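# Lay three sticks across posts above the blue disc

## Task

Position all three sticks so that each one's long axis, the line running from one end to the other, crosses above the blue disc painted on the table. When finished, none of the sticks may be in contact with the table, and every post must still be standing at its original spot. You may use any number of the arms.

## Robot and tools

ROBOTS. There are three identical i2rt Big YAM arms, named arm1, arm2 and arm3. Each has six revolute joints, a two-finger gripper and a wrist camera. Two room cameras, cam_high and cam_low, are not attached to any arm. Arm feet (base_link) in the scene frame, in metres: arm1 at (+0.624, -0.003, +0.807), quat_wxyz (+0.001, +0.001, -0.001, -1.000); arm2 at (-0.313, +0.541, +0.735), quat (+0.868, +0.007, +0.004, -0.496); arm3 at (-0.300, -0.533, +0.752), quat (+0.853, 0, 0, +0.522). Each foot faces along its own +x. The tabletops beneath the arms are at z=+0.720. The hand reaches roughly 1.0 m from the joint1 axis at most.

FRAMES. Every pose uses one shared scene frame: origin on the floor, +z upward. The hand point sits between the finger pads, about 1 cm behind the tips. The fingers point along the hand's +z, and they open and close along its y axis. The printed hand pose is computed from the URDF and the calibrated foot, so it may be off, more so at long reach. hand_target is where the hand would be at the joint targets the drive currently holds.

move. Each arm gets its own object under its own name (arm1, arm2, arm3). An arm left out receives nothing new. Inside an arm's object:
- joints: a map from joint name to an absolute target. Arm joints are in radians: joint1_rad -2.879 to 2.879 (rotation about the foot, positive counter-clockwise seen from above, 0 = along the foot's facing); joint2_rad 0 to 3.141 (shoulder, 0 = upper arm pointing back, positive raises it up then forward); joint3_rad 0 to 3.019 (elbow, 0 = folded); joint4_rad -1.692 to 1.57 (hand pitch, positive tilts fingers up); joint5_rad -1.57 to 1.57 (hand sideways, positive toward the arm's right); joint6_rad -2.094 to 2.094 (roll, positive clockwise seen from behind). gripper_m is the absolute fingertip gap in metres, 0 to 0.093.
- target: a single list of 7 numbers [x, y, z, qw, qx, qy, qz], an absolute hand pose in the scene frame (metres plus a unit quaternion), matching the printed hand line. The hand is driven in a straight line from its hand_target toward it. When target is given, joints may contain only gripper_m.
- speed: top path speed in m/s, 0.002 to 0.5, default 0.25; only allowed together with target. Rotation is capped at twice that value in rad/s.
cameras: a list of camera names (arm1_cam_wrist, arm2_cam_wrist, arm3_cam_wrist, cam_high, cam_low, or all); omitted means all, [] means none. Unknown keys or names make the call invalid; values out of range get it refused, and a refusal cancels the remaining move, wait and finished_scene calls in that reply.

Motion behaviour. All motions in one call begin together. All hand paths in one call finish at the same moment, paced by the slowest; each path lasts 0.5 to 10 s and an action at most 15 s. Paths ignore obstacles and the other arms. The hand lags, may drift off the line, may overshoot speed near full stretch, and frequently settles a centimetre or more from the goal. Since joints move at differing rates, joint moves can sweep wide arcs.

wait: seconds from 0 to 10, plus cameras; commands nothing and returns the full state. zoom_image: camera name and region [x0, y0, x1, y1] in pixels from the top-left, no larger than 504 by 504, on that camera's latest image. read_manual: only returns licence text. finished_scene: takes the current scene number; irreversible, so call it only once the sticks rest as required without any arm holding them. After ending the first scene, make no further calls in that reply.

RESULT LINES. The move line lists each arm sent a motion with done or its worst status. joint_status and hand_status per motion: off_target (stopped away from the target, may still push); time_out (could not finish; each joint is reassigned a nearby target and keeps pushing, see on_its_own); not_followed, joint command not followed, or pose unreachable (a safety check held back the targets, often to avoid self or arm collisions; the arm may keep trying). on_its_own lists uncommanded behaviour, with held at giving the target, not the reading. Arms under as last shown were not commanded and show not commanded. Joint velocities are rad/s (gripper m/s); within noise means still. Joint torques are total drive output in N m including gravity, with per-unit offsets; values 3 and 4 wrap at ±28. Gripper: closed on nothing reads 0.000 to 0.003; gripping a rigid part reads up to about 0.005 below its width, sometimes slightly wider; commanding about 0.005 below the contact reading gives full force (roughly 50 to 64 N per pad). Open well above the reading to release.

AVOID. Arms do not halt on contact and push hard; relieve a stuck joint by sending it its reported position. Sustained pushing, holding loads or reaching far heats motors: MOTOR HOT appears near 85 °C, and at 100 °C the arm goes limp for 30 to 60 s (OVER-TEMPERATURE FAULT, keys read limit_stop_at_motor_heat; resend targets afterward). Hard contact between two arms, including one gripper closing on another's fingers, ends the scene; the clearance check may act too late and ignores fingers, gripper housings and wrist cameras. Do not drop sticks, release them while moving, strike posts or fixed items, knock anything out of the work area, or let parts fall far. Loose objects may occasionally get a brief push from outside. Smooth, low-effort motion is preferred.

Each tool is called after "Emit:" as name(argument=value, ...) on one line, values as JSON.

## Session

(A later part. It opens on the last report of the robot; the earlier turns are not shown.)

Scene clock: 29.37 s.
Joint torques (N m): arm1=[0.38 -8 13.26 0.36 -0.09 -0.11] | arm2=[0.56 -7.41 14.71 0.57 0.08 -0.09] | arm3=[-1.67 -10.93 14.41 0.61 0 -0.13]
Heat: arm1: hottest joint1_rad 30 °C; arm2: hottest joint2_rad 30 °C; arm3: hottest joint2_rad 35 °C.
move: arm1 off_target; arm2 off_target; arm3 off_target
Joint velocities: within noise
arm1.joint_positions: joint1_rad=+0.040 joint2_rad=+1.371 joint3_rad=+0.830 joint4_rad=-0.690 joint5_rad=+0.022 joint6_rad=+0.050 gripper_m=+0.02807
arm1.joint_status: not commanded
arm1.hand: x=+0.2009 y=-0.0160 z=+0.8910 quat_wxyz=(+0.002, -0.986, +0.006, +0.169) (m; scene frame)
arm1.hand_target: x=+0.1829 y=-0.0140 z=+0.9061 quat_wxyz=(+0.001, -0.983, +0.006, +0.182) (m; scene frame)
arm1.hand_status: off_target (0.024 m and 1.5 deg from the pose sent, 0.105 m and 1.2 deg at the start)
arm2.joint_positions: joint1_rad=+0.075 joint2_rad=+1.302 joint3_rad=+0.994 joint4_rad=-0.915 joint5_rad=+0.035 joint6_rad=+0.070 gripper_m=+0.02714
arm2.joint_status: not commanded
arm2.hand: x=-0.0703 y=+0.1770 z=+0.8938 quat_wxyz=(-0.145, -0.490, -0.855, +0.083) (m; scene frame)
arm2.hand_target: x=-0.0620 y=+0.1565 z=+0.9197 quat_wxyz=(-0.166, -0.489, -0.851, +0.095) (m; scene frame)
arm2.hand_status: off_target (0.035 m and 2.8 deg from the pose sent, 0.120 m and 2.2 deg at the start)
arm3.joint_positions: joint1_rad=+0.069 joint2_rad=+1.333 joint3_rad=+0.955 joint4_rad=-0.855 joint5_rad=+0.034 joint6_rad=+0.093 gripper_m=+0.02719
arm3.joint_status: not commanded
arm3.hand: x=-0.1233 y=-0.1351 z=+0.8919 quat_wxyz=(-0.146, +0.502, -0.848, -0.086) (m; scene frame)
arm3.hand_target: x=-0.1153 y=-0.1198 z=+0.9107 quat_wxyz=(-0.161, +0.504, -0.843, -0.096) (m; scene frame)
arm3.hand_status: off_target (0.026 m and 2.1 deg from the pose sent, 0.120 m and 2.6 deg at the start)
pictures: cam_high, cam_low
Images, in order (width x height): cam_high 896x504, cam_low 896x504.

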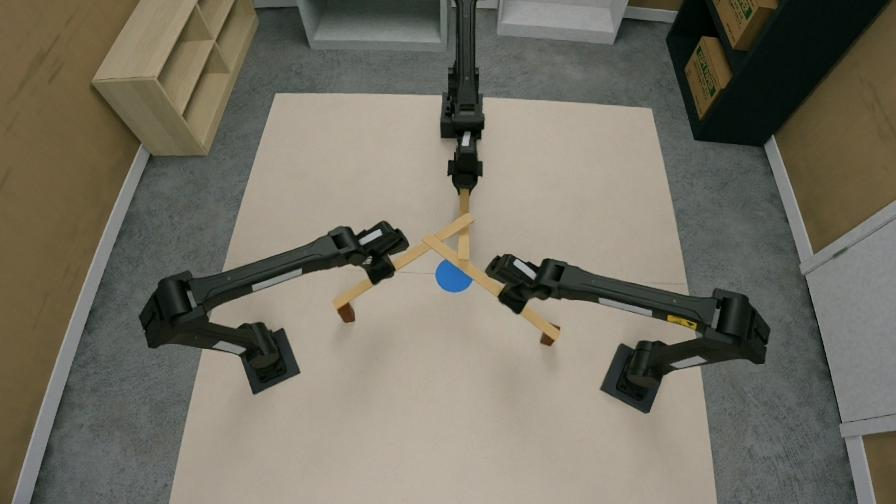

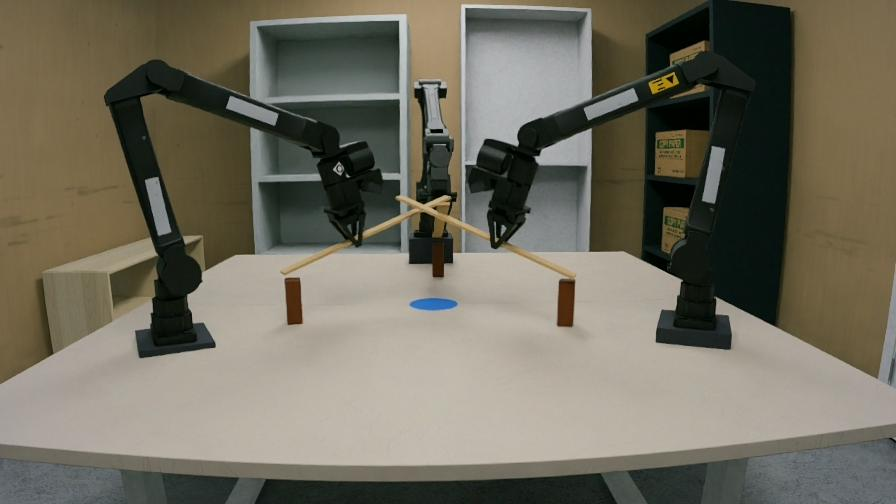

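Emit:
move(arm1={"target":[0.176,-0.017,0.869,-0.0006,0.995,-0.0061,-0.1002],"speed":0.07}, arm2={"target":[-0.064,0.144,0.8805,0.0944,0.4948,0.8622,-0.0542],"speed":0.07}, arm3={"target":[-0.1075,-0.119,0.8715,-0.0897,0.51,-0.8538,-0.0536],"speed":0.07}, cameras=["cam_high","cam_low"])

Emit:
zoom_image(camera="cam_low", region=[270, 180, 600, 340])

Emit:
zoom_image(camera="cam_high", region=[320, 280, 380, 340])

Emit:
zoom_image(camera="cam_high", region=[520, 300, 580, 360])

Emit:
zoom_image(camera="cam_high", region=[410, 180, 510, 290])

Scene clock: 34.93 s.
Joint torques (N m): arm1=[0.62 -9.82 12.53 -0.12 -0.11 -0.04] | arm2=[0.56 -9.23 14.39 0.25 -0.04 -0.1] | arm3=[-1.9 -13.04 14.06 0.34 -0.01 -0.11]
Heat: arm1: hottest joint3_rad 31 °C; arm2: hottest joint2_rad 30 °C; arm3: hottest joint2_rad 35 °C.
move: arm1 off_target; arm2 off_target; arm3 off_target
Joint velocities: within noise
arm1.joint_positions: joint1_rad=+0.040 joint2_rad=+1.523 joint3_rad=+0.916 joint4_rad=-0.788 joint5_rad=+0.015 joint6_rad=+0.050 gripper_m=+0.02807
arm1.joint_status: not commanded
arm1.hand: x=+0.1957 y=-0.0174 z=+0.8563 quat_wxyz=(+0.002, -0.996, +0.005, +0.087) (m; scene frame)
arm1.hand_target: x=+0.1767 y=-0.0169 z=+0.8693 quat_wxyz=(+0.001, -0.995, +0.006, +0.101) (m; scene frame)
arm1.hand_status: off_target (0.023 m and 1.5 deg from the pose sent, 0.033 m and 8.0 deg at the start)
arm2.joint_positions: joint1_rad=+0.049 joint2_rad=+1.447 joint3_rad=+1.062 joint4_rad=-1.008 joint5_rad=+0.021 joint6_rad=+0.051 gripper_m=+0.02714
arm2.joint_status: not commanded
arm2.hand: x=-0.0750 y=+0.1685 z=+0.8559 quat_wxyz=(-0.071, -0.496, -0.864, +0.042) (m; scene frame)
arm2.hand_target: x=-0.0650 y=+0.1455 z=+0.8808 quat_wxyz=(-0.095, -0.495, -0.862, +0.055) (m; scene frame)
arm2.hand_status: off_target (0.036 m and 3.0 deg from the pose sent, 0.036 m and 6.7 deg at the start)
arm3.joint_positions: joint1_rad=+0.052 joint2_rad=+1.472 joint3_rad=+1.014 joint4_rad=-0.946 joint5_rad=+0.015 joint6_rad=+0.075 gripper_m=+0.02719
arm3.joint_status: not commanded
arm3.hand: x=-0.1192 y=-0.1368 z=+0.8530 quat_wxyz=(-0.072, +0.509, -0.856, -0.042) (m; scene frame)
arm3.hand_target: x=-0.1079 y=-0.1200 z=+0.8718 quat_wxyz=(-0.090, +0.510, -0.854, -0.054) (m; scene frame)
arm3.hand_status: off_target (0.028 m and 2.4 deg from the pose sent, 0.030 m and 7.4 deg at the start)
pictures: cam_high, cam_low
Images, in order (width x height): cam_high 896x504, cam_low 896x504.

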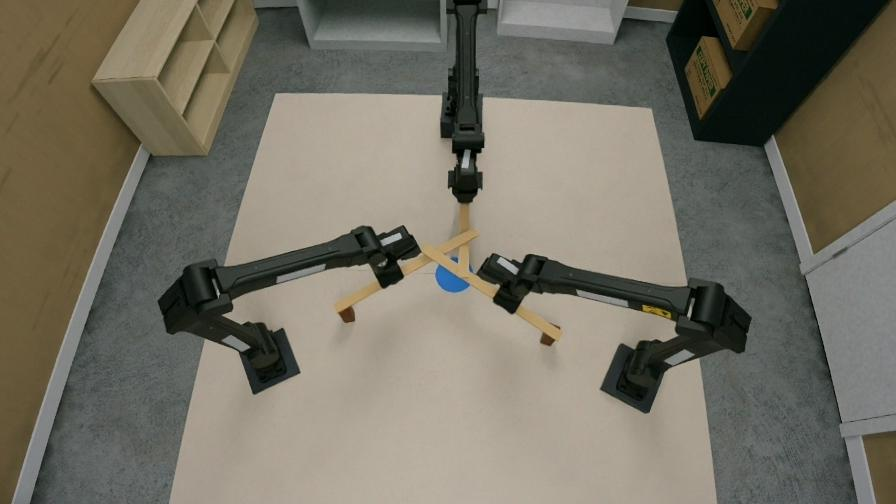

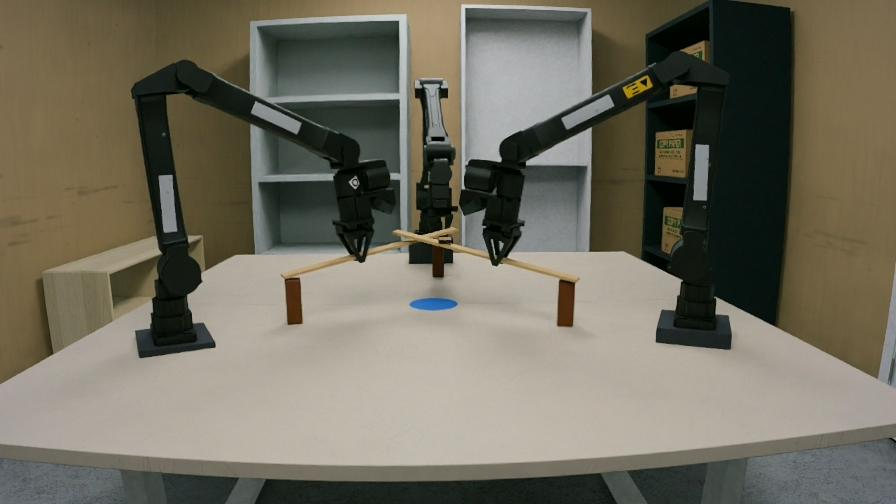

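Scaled by 1.527 from the camera's 896x504 image, which has a finer 1280x720 frame.

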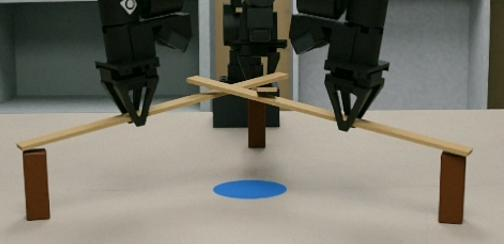

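Scaled by 8.400 from the camera's 896x504 image, which has a finer 1280x720 frame.

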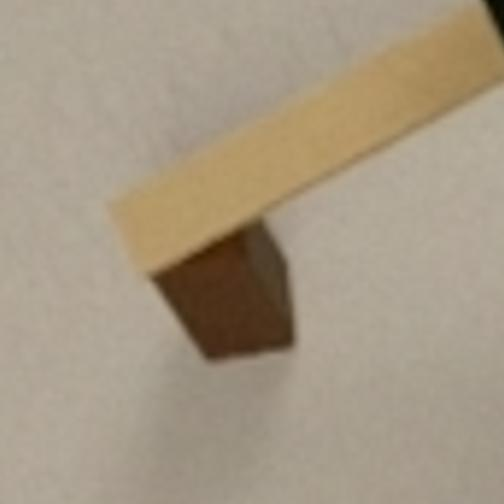

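Scaled by 8.400 from the camera's 896x504 image, which has a finer 1280x720 frame.

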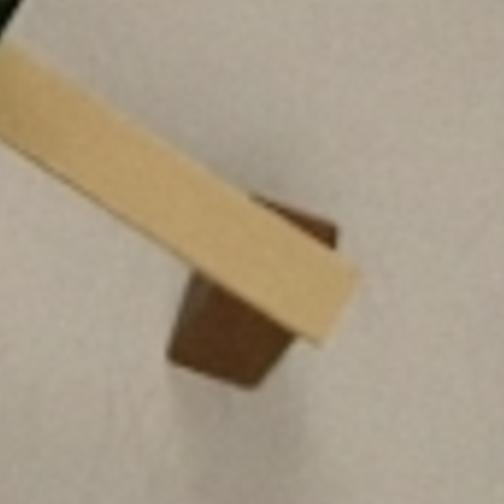

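Scaled by 4.582 from the camera's 896x504 image, which has a finer 1280x720 frame.

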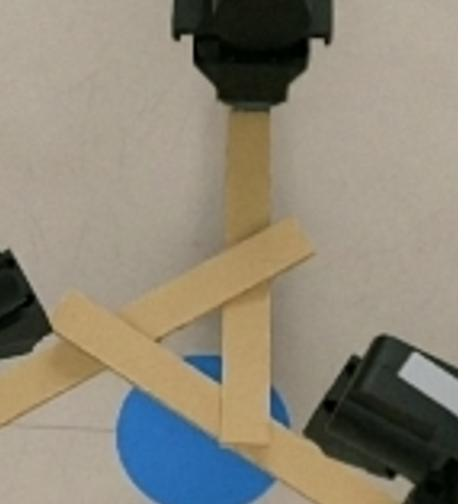

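Emit:
move(arm1={"target":[0.170,-0.0175,0.851,-0.0004,0.9981,-0.0061,-0.061],"speed":0.04}, arm2={"target":[-0.064,0.144,0.863,0.0628,0.4964,0.865,-0.036],"speed":0.04}, arm3={"target":[-0.1075,-0.119,0.854,-0.0584,0.5116,-0.8565,-0.0349],"speed":0.04}, cameras=["cam_high","cam_low"])

Emit:
zoom_image(camera="cam_low", region=[270, 180, 600, 340])

Emit:
zoom_image(camera="cam_high", region=[410, 180, 510, 290])

Scene clock: 38.87 s.
Joint torques (N m): arm1=[-0.03 -10.46 12.4 -0.43 -0.14 -0.06] | arm2=[0.56 -9.23 14.23 0.06 -0.04 -0.09] | arm3=[-2.08 -13.33 13.94 0.27 0.06 -0.1]
Heat: arm1: hottest joint3_rad 32 °C; arm2: hottest joint2_rad 30 °C; arm3: hottest joint2_rad 35 °C.
move: arm1 off_target; arm2 off_target; arm3 off_target
Joint velocities: within noise
arm1.joint_positions: joint1_rad=+0.040 joint2_rad=+1.598 joint3_rad=+0.970 joint4_rad=-0.836 joint5_rad=+0.011 joint6_rad=+0.050 gripper_m=+0.02807
arm1.joint_status: not commanded
arm1.hand: x=+0.1894 y=-0.0184 z=+0.8420 quat_wxyz=(+0.002, -0.999, +0.004, +0.052) (m; scene frame)
arm1.hand_target: x=+0.1707 y=-0.0174 z=+0.8512 quat_wxyz=(+0.000, -0.998, +0.006, +0.061) (m; scene frame)
arm1.hand_status: off_target (0.021 m and 1.1 deg from the pose sent, 0.026 m and 3.0 deg at the start)
arm2.joint_positions: joint1_rad=+0.048 joint2_rad=+1.498 joint3_rad=+1.086 joint4_rad=-1.046 joint5_rad=+0.017 joint6_rad=+0.050 gripper_m=+0.02714
arm2.joint_status: not commanded
arm2.hand: x=-0.0751 y=+0.1691 z=+0.8424 quat_wxyz=(-0.042, -0.497, -0.866, +0.026) (m; scene frame)
arm2.hand_target: x=-0.0650 y=+0.1454 z=+0.8634 quat_wxyz=(-0.063, -0.497, -0.865, +0.036) (m; scene frame)
arm2.hand_status: off_target (0.034 m and 2.6 deg from the pose sent, 0.028 m and 1.2 deg at the start)
arm3.joint_positions: joint1_rad=+0.052 joint2_rad=+1.526 joint3_rad=+1.039 joint4_rad=-0.989 joint5_rad=+0.009 joint6_rad=+0.072 gripper_m=+0.02719
arm3.joint_status: not commanded
arm3.hand: x=-0.1209 y=-0.1380 z=+0.8388 quat_wxyz=(-0.042, +0.512, -0.857, -0.024) (m; scene frame)
arm3.hand_target: x=-0.1079 y=-0.1201 z=+0.8544 quat_wxyz=(-0.059, +0.512, -0.857, -0.035) (m; scene frame)
arm3.hand_status: off_target (0.028 m and 2.3 deg from the pose sent, 0.021 m and 1.8 deg at the start)
pictures: cam_high, cam_low
Images, in order (width x height): cam_high 896x504, cam_low 896x504.

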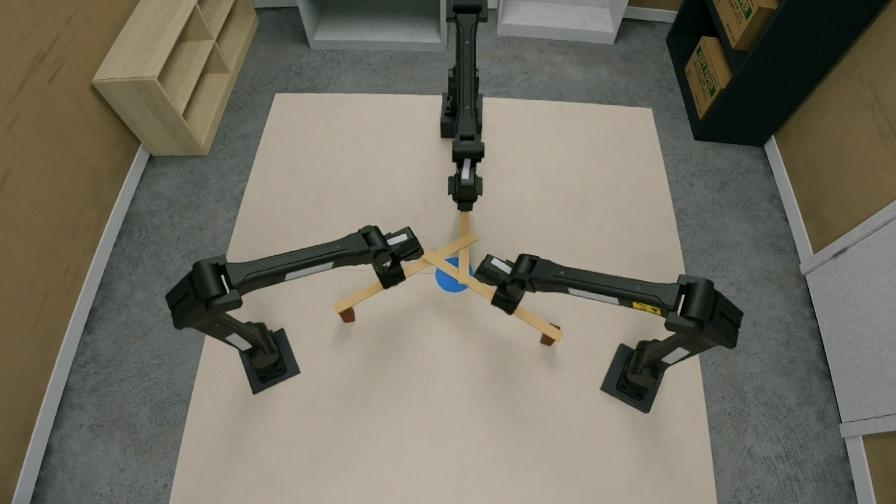

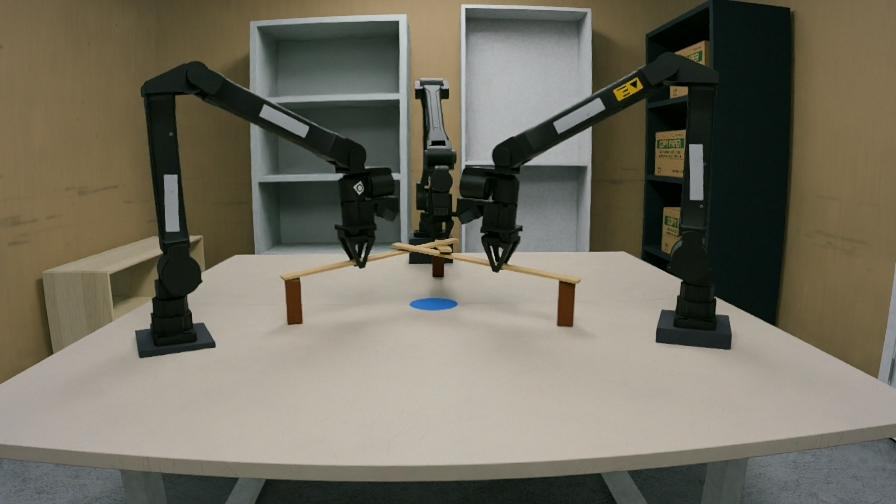

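Scaled by 1.527 from the camera's 896x504 image, which has a finer 1280x720 frame.

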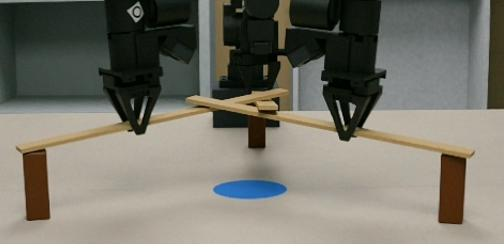

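Scaled by 4.582 from the camera's 896x504 image, which has a finer 1280x720 frame.

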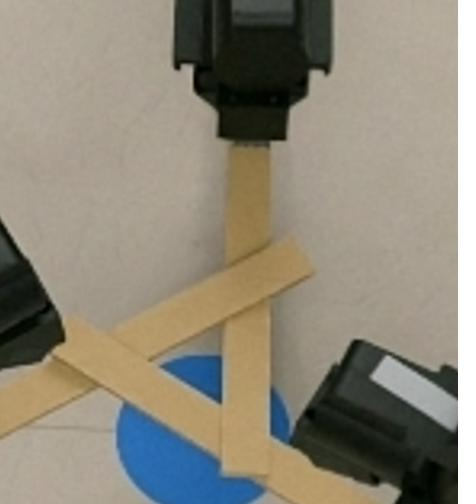

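Emit:
move(arm1={"target":[0.186,-0.0175,0.838,-0.0003,0.999,-0.0061,-0.0436],"speed":0.03}, arm2={"target":[-0.073,0.166,0.839,0.0378,0.4972,0.8664,-0.0217],"speed":0.03}, arm3={"target":[-0.119,-0.135,0.8365,-0.0374,0.5123,-0.8576,-0.0224],"speed":0.03}, cameras=["cam_high","cam_low"])

Emit:
zoom_image(camera="cam_low", region=[270, 180, 600, 340])

Emit:
zoom_image(camera="cam_high", region=[320, 190, 590, 360])

Scene clock: 41.47 s.
Joint torques (N m): arm1=[0.15 -10.52 9.73 -0.17 -0.1 0.01] | arm2=[1.38 -9 9.65 0.27 -0.05 0] | arm3=[-1.32 -12.81 10.03 0.23 -0.01 -0.02]
Heat: arm1: hottest joint3_rad 32 °C; arm2: hottest joint2_rad 30 °C; arm3: hottest joint2_rad 36 °C.
move: arm1 done; arm2 done; arm3 done
Joint velocities: within noise
arm1.joint_positions: joint1_rad=+0.040 joint2_rad=+1.601 joint3_rad=+0.970 joint4_rad=-0.836 joint5_rad=+0.010 joint6_rad=+0.050 gripper_m=+0.02807
arm1.joint_status: not commanded
arm1.hand: x=+0.1894 y=-0.0186 z=+0.8412 quat_wxyz=(+0.001, -0.999, +0.004, +0.051) (m; scene frame)
arm1.hand_target: x=+0.1860 y=-0.0175 z=+0.8380 quat_wxyz=(+0.000, -0.999, +0.006, +0.044) (m; scene frame)
arm1.hand_status: done (0.005 m and 0.9 deg from the pose sent, 0.005 m and 1.0 deg at the start)
arm2.joint_positions: joint1_rad=+0.048 joint2_rad=+1.501 joint3_rad=+1.087 joint4_rad=-1.046 joint5_rad=+0.016 joint6_rad=+0.050 gripper_m=+0.02714
arm2.joint_status: not commanded
arm2.hand: x=-0.0748 y=+0.1692 z=+0.8415 quat_wxyz=(-0.042, -0.497, -0.866, +0.025) (m; scene frame)
arm2.hand_target: x=-0.0730 y=+0.1660 z=+0.8390 quat_wxyz=(-0.038, -0.497, -0.866, +0.022) (m; scene frame)
arm2.hand_status: done (0.004 m and 0.6 deg from the pose sent, 0.005 m and 0.7 deg at the start)
arm3.joint_positions: joint1_rad=+0.052 joint2_rad=+1.528 joint3_rad=+1.040 joint4_rad=-0.989 joint5_rad=+0.008 joint6_rad=+0.072 gripper_m=+0.02719
arm3.joint_status: not commanded
arm3.hand: x=-0.1211 y=-0.1378 z=+0.8383 quat_wxyz=(-0.041, +0.512, -0.857, -0.024) (m; scene frame)
arm3.hand_target: x=-0.1190 y=-0.1349 z=+0.8365 quat_wxyz=(-0.038, +0.512, -0.858, -0.022) (m; scene frame)
arm3.hand_status: done (0.004 m and 0.5 deg from the pose sent, 0.004 m and 0.5 deg at the start)
pictures: cam_high, cam_low
Images, in order (width x height): cam_high 896x504, cam_low 896x504.

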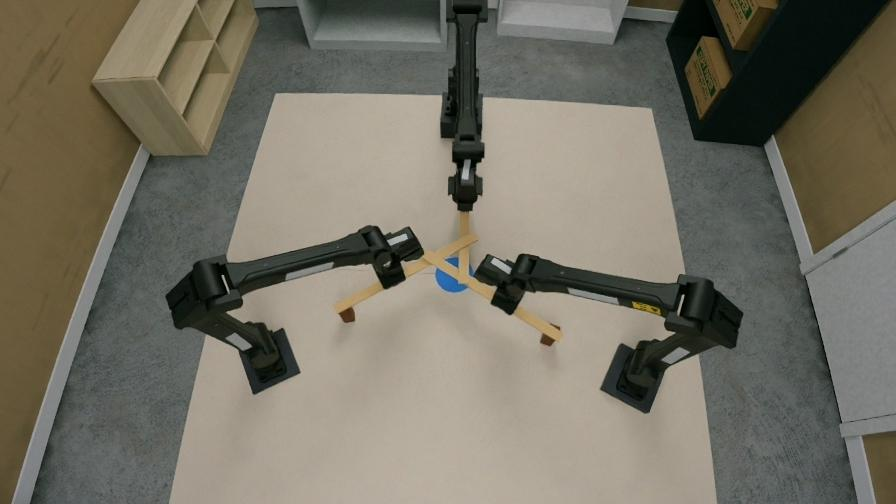

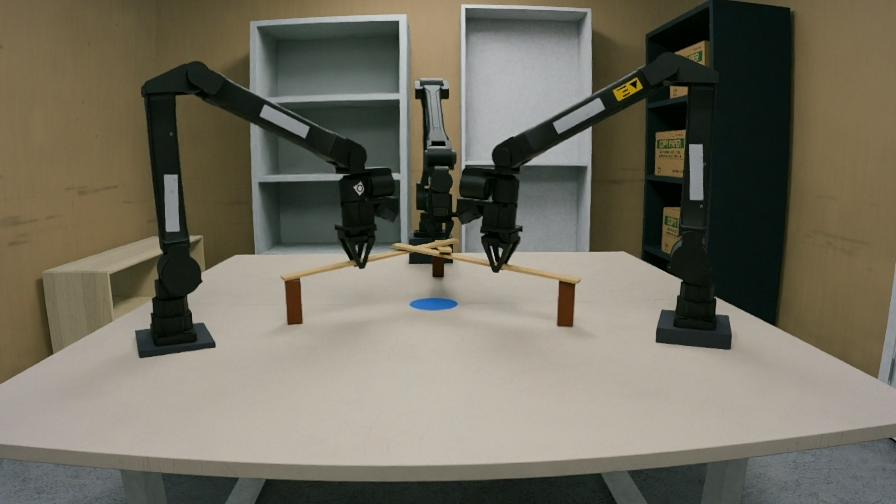

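Scaled by 1.527 from the camera's 896x504 image, which has a finer 1280x720 frame.

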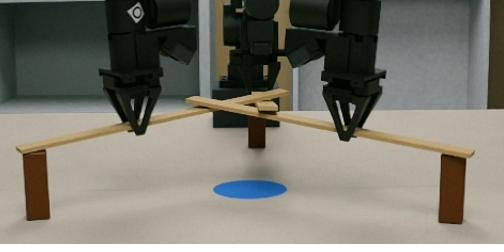

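Scaled by 1.867 from the camera's 896x504 image, which has a finer 1280x720 frame.

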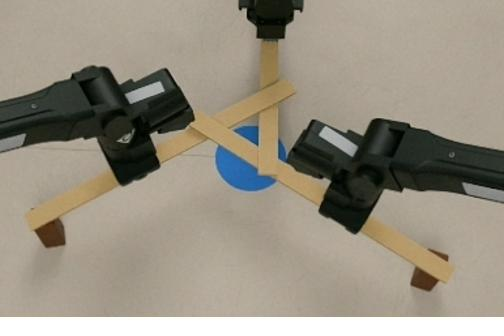

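Emit:
move(arm1={"target":[0.187,-0.0175,0.832,-0.0003,0.9993,-0.0061,-0.037],"speed":0.03}, arm2={"target":[-0.074,0.167,0.833,0.033,0.4972,0.8664,-0.019],"speed":0.03}, arm3={"target":[-0.120,-0.136,0.8305,-0.032,0.5123,-0.8576,-0.020],"speed":0.03}, cameras=["cam_low"])

Emit:
zoom_image(camera="cam_low", region=[270, 180, 600, 340])

Scene clock: 43.17 s.
Joint torques (N m): arm1=[0.67 -8.7 9.5 -0.02 -0.19 0.01] | arm2=[1.32 -8.41 9.21 0.47 -0.04 0] | arm3=[-1.79 -11.87 9.68 0.35 -0.08 -0.01]
Heat: arm1: hottest joint3_rad 32 °C; arm2: hottest joint2_rad 30 °C; arm3: hottest joint2_rad 36 °C.
move: arm1 done; arm2 done; arm3 done
Joint velocities: within noise
arm1.joint_positions: joint1_rad=+0.040 joint2_rad=+1.604 joint3_rad=+0.970 joint4_rad=-0.836 joint5_rad=+0.009 joint6_rad=+0.050 gripper_m=+0.02807
arm1.joint_status: not commanded
arm1.hand: x=+0.1898 y=-0.0187 z=+0.8396 quat_wxyz=(+0.001, -0.999, +0.004, +0.049) (m; scene frame)
arm1.hand_target: x=+0.1871 y=-0.0175 z=+0.8321 quat_wxyz=(+0.000, -0.999, +0.006, +0.037) (m; scene frame)
arm1.hand_status: done (0.008 m and 1.4 deg from the pose sent, 0.010 m and 1.6 deg at the start)
arm2.joint_positions: joint1_rad=+0.048 joint2_rad=+1.504 joint3_rad=+1.087 joint4_rad=-1.046 joint5_rad=+0.015 joint6_rad=+0.050 gripper_m=+0.02714
arm2.joint_status: not commanded
arm2.hand: x=-0.0747 y=+0.1693 z=+0.8402 quat_wxyz=(-0.041, -0.497, -0.866, +0.024) (m; scene frame)
arm2.hand_target: x=-0.0740 y=+0.1671 z=+0.8330 quat_wxyz=(-0.033, -0.497, -0.867, +0.019) (m; scene frame)
arm2.hand_status: done (0.008 m and 1.0 deg from the pose sent, 0.009 m and 1.2 deg at the start)
arm3.joint_positions: joint1_rad=+0.052 joint2_rad=+1.530 joint3_rad=+1.040 joint4_rad=-0.989 joint5_rad=+0.006 joint6_rad=+0.072 gripper_m=+0.02719
arm3.joint_status: not commanded
arm3.hand: x=-0.1214 y=-0.1378 z=+0.8375 quat_wxyz=(-0.040, +0.512, -0.857, -0.024) (m; scene frame)
arm3.hand_target: x=-0.1201 y=-0.1360 z=+0.8306 quat_wxyz=(-0.032, +0.512, -0.858, -0.020) (m; scene frame)
arm3.hand_status: done (0.007 m and 1.0 deg from the pose sent, 0.008 m and 1.1 deg at the start)
pictures: cam_low
Images, in order (width x height): cam_low 896x504.

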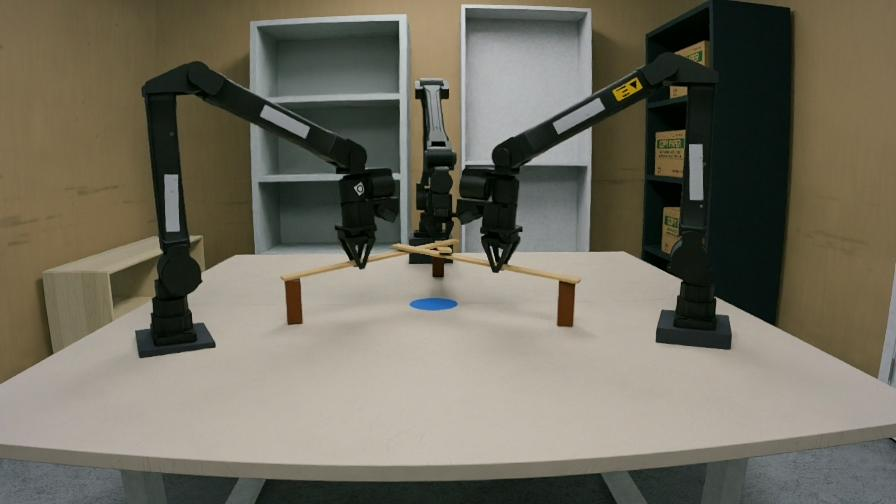

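Scaled by 1.527 from the camera's 896x504 image, which has a finer 1280x720 frame.

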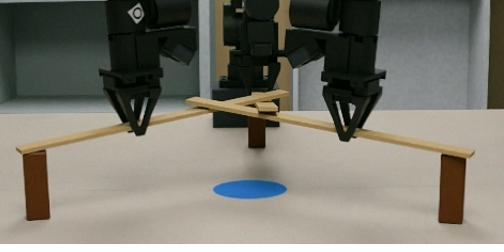

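Emit:
move(arm1={"joints":{"gripper_m":0.034}}, arm2={"joints":{"gripper_m":0.034}}, arm3={"joints":{"gripper_m":0.034}}, cameras=[])

Emit:
move(arm1={"joints":{"gripper_m":0.06}}, arm2={"joints":{"gripper_m":0.06}}, arm3={"joints":{"gripper_m":0.06}})

Emit:
zoom_image(camera="cam_low", region=[270, 180, 600, 340])

Scene clock: 44.43 s.
Joint torques (N m): arm1=[-0.15 -10.34 9.63 -0.18 -0.1 -0.04] | arm2=[1.26 -9.58 9.16 0.44 -0.04 -0.01] | arm3=[-1.26 -13.39 9.58 0.43 -0.03 -0.02]
Heat: arm1: hottest joint3_rad 32 °C; arm2: hottest joint3_rad 31 °C; arm3: hottest joint2_rad 36 °C.
move: arm1 done; arm2 done; arm3 done
Joint velocities: within noise
arm1.joint_positions: joint1_rad=+0.040 joint2_rad=+1.623 joint3_rad=+0.970 joint4_rad=-0.836 joint5_rad=+0.009 joint6_rad=+0.050 gripper_m=+0.03390
arm1.joint_status: all done
arm1.hand: x=+0.1917 y=-0.0187 z=+0.8319 quat_wxyz=(+0.002, -0.999, +0.004, +0.040) (m; scene frame)
arm1.hand_target: x=+0.1871 y=-0.0175 z=+0.8321 quat_wxyz=(+0.000, -0.999, +0.006, +0.037) (m; scene frame)
arm1.hand_status: not commanded
arm2.joint_positions: joint1_rad=+0.048 joint2_rad=+1.516 joint3_rad=+1.087 joint4_rad=-1.046 joint5_rad=+0.015 joint6_rad=+0.050 gripper_m=+0.03391
arm2.joint_status: all done
arm2.hand: x=-0.0748 y=+0.1696 z=+0.8352 quat_wxyz=(-0.035, -0.497, -0.867, +0.021) (m; scene frame)
arm2.hand_target: x=-0.0740 y=+0.1671 z=+0.8332 quat_wxyz=(-0.033, -0.497, -0.867, +0.019) (m; scene frame)
arm2.hand_status: not commanded
arm3.joint_positions: joint1_rad=+0.052 joint2_rad=+1.543 joint3_rad=+1.040 joint4_rad=-0.989 joint5_rad=+0.006 joint6_rad=+0.072 gripper_m=+0.03394
arm3.joint_status: all done
arm3.hand: x=-0.1217 y=-0.1383 z=+0.8320 quat_wxyz=(-0.034, +0.513, -0.858, -0.020) (m; scene frame)
arm3.hand_target: x=-0.1201 y=-0.1360 z=+0.8306 quat_wxyz=(-0.032, +0.512, -0.858, -0.020) (m; scene frame)
arm3.hand_status: not commanded
pictures: none
No camera images: "cameras" was empty.

Scene clock: 44.93 s.
Joint torques (N m): arm1=[0.38 -10.46 9.57 -0.29 -0.18 -0.03] | arm2=[1.26 -9.58 9.16 0.43 -0.04 -0.01] | arm3=[-1.44 -13.16 9.59 0.36 -0.03 -0.01]
Heat: arm1: hottest joint3_rad 32 °C; arm2: hottest joint3_rad 31 °C; arm3: hottest joint2_rad 36 °C.
move: arm1 done; arm2 done; arm3 done
Joint velocities: within noise
arm1.joint_positions: joint1_rad=+0.040 joint2_rad=+1.623 joint3_rad=+0.970 joint4_rad=-0.836 joint5_rad=+0.009 joint6_rad=+0.050 gripper_m=+0.05989
arm1.joint_status: all done
arm1.hand: x=+0.1917 y=-0.0187 z=+0.8319 quat_wxyz=(+0.001, -0.999, +0.004, +0.040) (m; scene frame)
arm1.hand_target: x=+0.1871 y=-0.0175 z=+0.8321 quat_wxyz=(+0.000, -0.999, +0.006, +0.037) (m; scene frame)
arm1.hand_status: not commanded
arm2.joint_positions: joint1_rad=+0.048 joint2_rad=+1.516 joint3_rad=+1.087 joint4_rad=-1.046 joint5_rad=+0.015 joint6_rad=+0.050 gripper_m=+0.05988
arm2.joint_status: all done
arm2.hand: x=-0.0748 y=+0.1696 z=+0.8352 quat_wxyz=(-0.035, -0.497, -0.867, +0.021) (m; scene frame)
arm2.hand_target: x=-0.0740 y=+0.1671 z=+0.8332 quat_wxyz=(-0.033, -0.497, -0.867, +0.019) (m; scene frame)
arm2.hand_status: not commanded
arm3.joint_positions: joint1_rad=+0.052 joint2_rad=+1.543 joint3_rad=+1.040 joint4_rad=-0.989 joint5_rad=+0.006 joint6_rad=+0.072 gripper_m=+0.05991
arm3.joint_status: all done
arm3.hand: x=-0.1217 y=-0.1383 z=+0.8320 quat_wxyz=(-0.034, +0.513, -0.858, -0.020) (m; scene frame)
arm3.hand_target: x=-0.1200 y=-0.1360 z=+0.8306 quat_wxyz=(-0.032, +0.512, -0.858, -0.020) (m; scene frame)
arm3.hand_status: not commanded
pictures: arm1_cam_wrist, arm2_cam_wrist, arm3_cam_wrist, cam_high, cam_low
Images, in order (width x height): arm1_cam_wrist 672x504, arm2_cam_wrist 672x504, arm3_cam_wrist 672x504, cam_high 896x504, cam_low 896x504.

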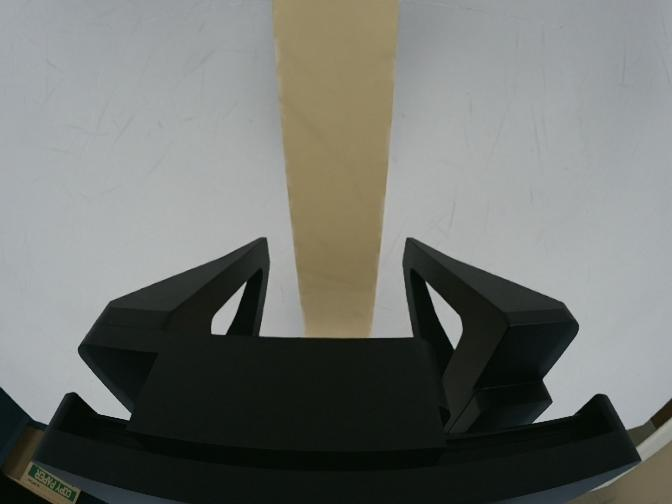

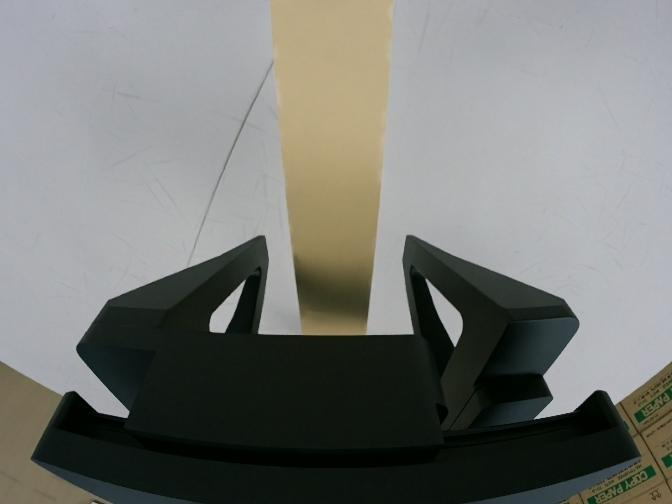

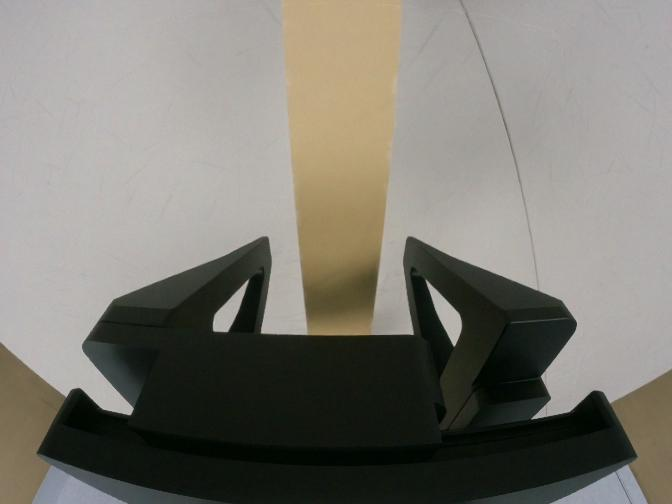

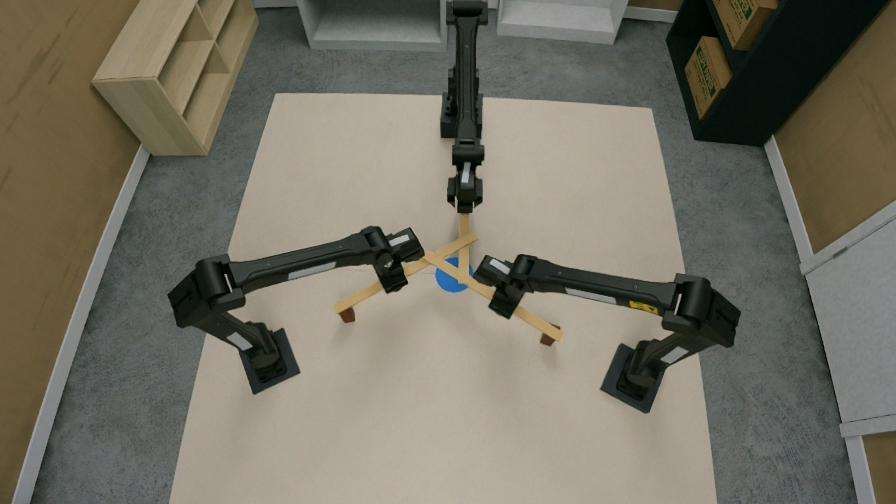

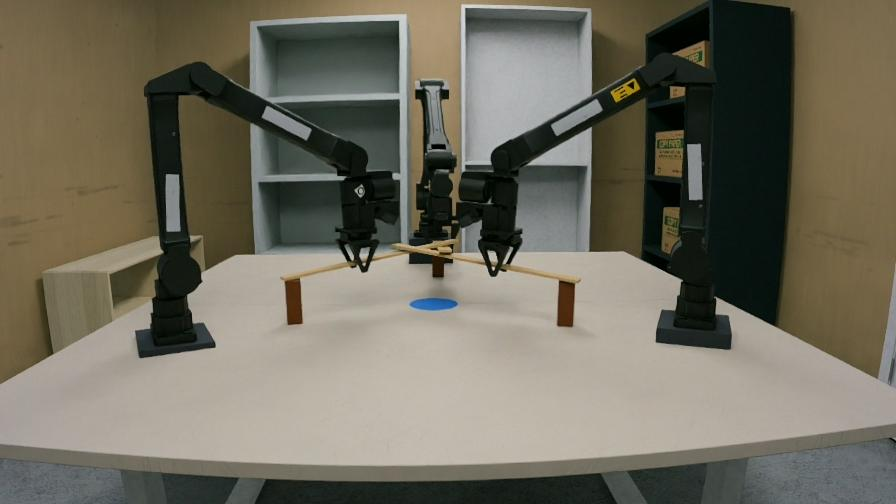

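Scaled by 1.527 from the camera's 896x504 image, which has a finer 1280x720 frame.

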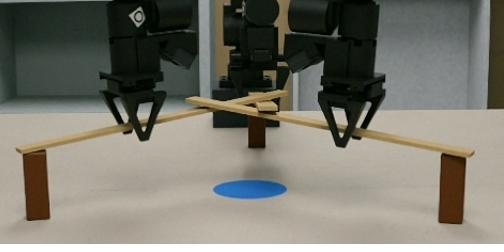

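Emit:
move(arm1={"target":[0.192,-0.018,0.935,-0.0003,0.9993,-0.0061,-0.037],"speed":0.15}, arm2={"target":[-0.077,0.172,0.94,0.033,0.4972,0.8664,-0.019],"speed":0.15}, arm3={"target":[-0.123,-0.141,0.935,-0.032,0.5123,-0.8576,-0.020],"speed":0.15})

Emit:
zoom_image(camera="cam_low", region=[270, 180, 600, 340])

Emit:
zoom_image(camera="cam_high", region=[320, 190, 590, 360])

Scene clock: 46.73 s.
Joint torques (N m): arm1=[-0.32 -10.17 12.81 -0.24 -0.14 0.01] | arm2=[1.55 -10.52 13.59 -0.05 -0.03 0.02] | arm3=[-1.55 -14.62 13.35 -0.02 -0.03 0.01]
Heat: arm1: hottest joint3_rad 33 °C; arm2: hottest joint3_rad 31 °C; arm3: hottest joint2_rad 36 °C.
move: arm1 off_target; arm2 off_target; arm3 off_target
Joint velocities: within noise
arm1.joint_positions: joint1_rad=+0.040 joint2_rad=+1.485 joint3_rad=+1.072 joint4_rad=-1.115 joint5_rad=+0.009 joint6_rad=+0.050 gripper_m=+0.05989
arm1.joint_status: not commanded
arm1.hand: x=+0.2068 y=-0.0179 z=+0.9189 quat_wxyz=(+0.002, -1.000, +0.004, +0.021) (m; scene frame)
arm1.hand_target: x=+0.1926 y=-0.0180 z=+0.9350 quat_wxyz=(+0.000, -0.999, +0.006, +0.037) (m; scene frame)
arm1.hand_status: off_target (0.022 m and 1.9 deg from the pose sent, 0.103 m and 0.4 deg at the start)
arm2.joint_positions: joint1_rad=+0.048 joint2_rad=+1.433 joint3_rad=+1.219 joint4_rad=-1.321 joint5_rad=+0.015 joint6_rad=+0.050 gripper_m=+0.05988
arm2.joint_status: not commanded
arm2.hand: x=-0.0862 y=+0.1857 z=+0.9147 quat_wxyz=(-0.008, -0.497, -0.868, +0.007) (m; scene frame)
arm2.hand_target: x=-0.0777 y=+0.1731 z=+0.9399 quat_wxyz=(-0.033, -0.497, -0.867, +0.019) (m; scene frame)
arm2.hand_status: off_target (0.030 m and 3.1 deg from the pose sent, 0.105 m and 0.3 deg at the start)
arm3.joint_positions: joint1_rad=+0.052 joint2_rad=+1.448 joint3_rad=+1.171 joint4_rad=-1.263 joint5_rad=+0.006 joint6_rad=+0.072 gripper_m=+0.05991
arm3.joint_status: not commanded
arm3.hand: x=-0.1280 y=-0.1523 z=+0.9150 quat_wxyz=(-0.015, +0.513, -0.858, -0.007) (m; scene frame)
arm3.hand_target: x=-0.1233 y=-0.1416 z=+0.9350 quat_wxyz=(-0.032, +0.512, -0.858, -0.020) (m; scene frame)
arm3.hand_status: off_target (0.024 m and 2.5 deg from the pose sent, 0.103 m and 0.2 deg at the start)
pictures: arm1_cam_wrist, arm2_cam_wrist, arm3_cam_wrist, cam_high, cam_low
Images, in order (width x height): arm1_cam_wrist 672x504, arm2_cam_wrist 672x504, arm3_cam_wrist 672x504, cam_high 896x504, cam_low 896x504.

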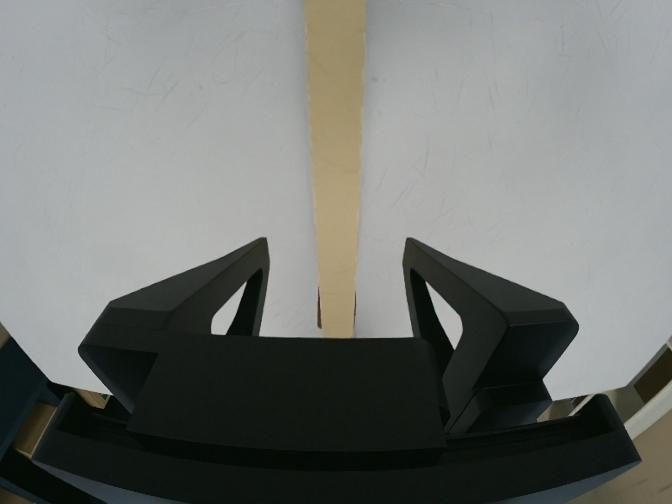

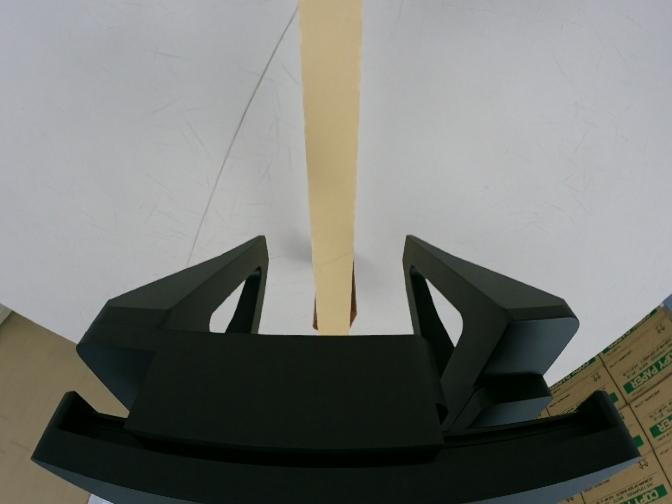

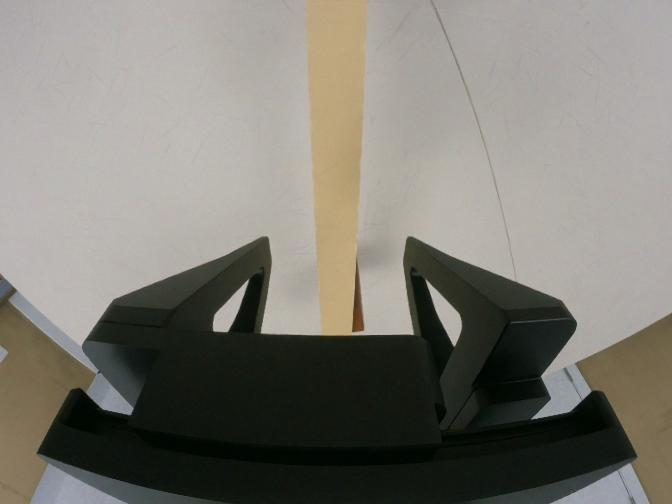

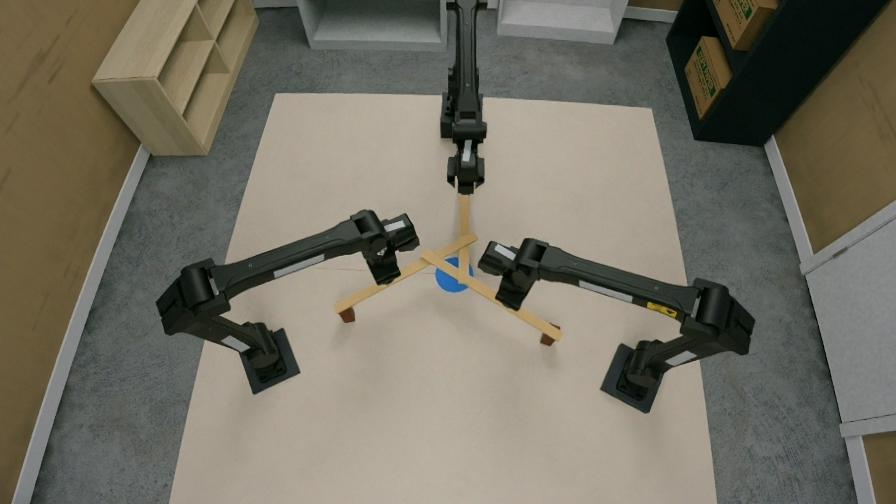

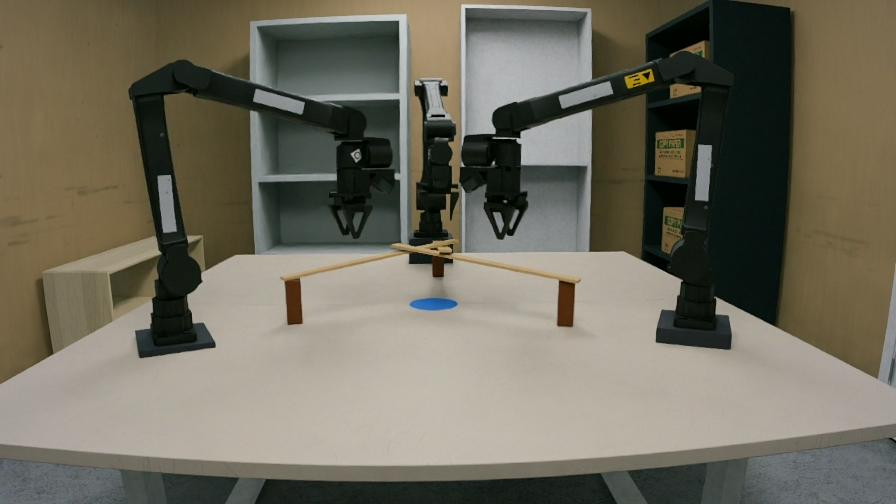

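Scaled by 1.527 from the camera's 896x504 image, which has a finer 1280x720 frame.

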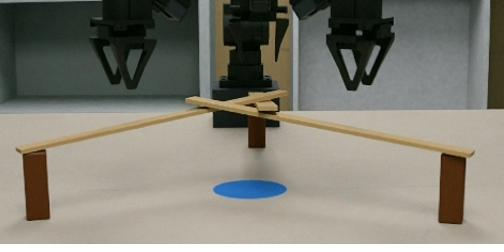

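Scaled by 1.867 from the camera's 896x504 image, which has a finer 1280x720 frame.

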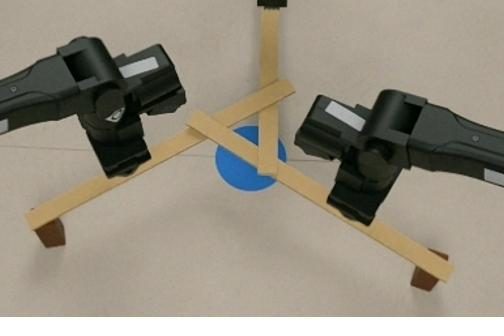

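Emit:
finished_scene(scene=2)

The scene is finished: the task was done.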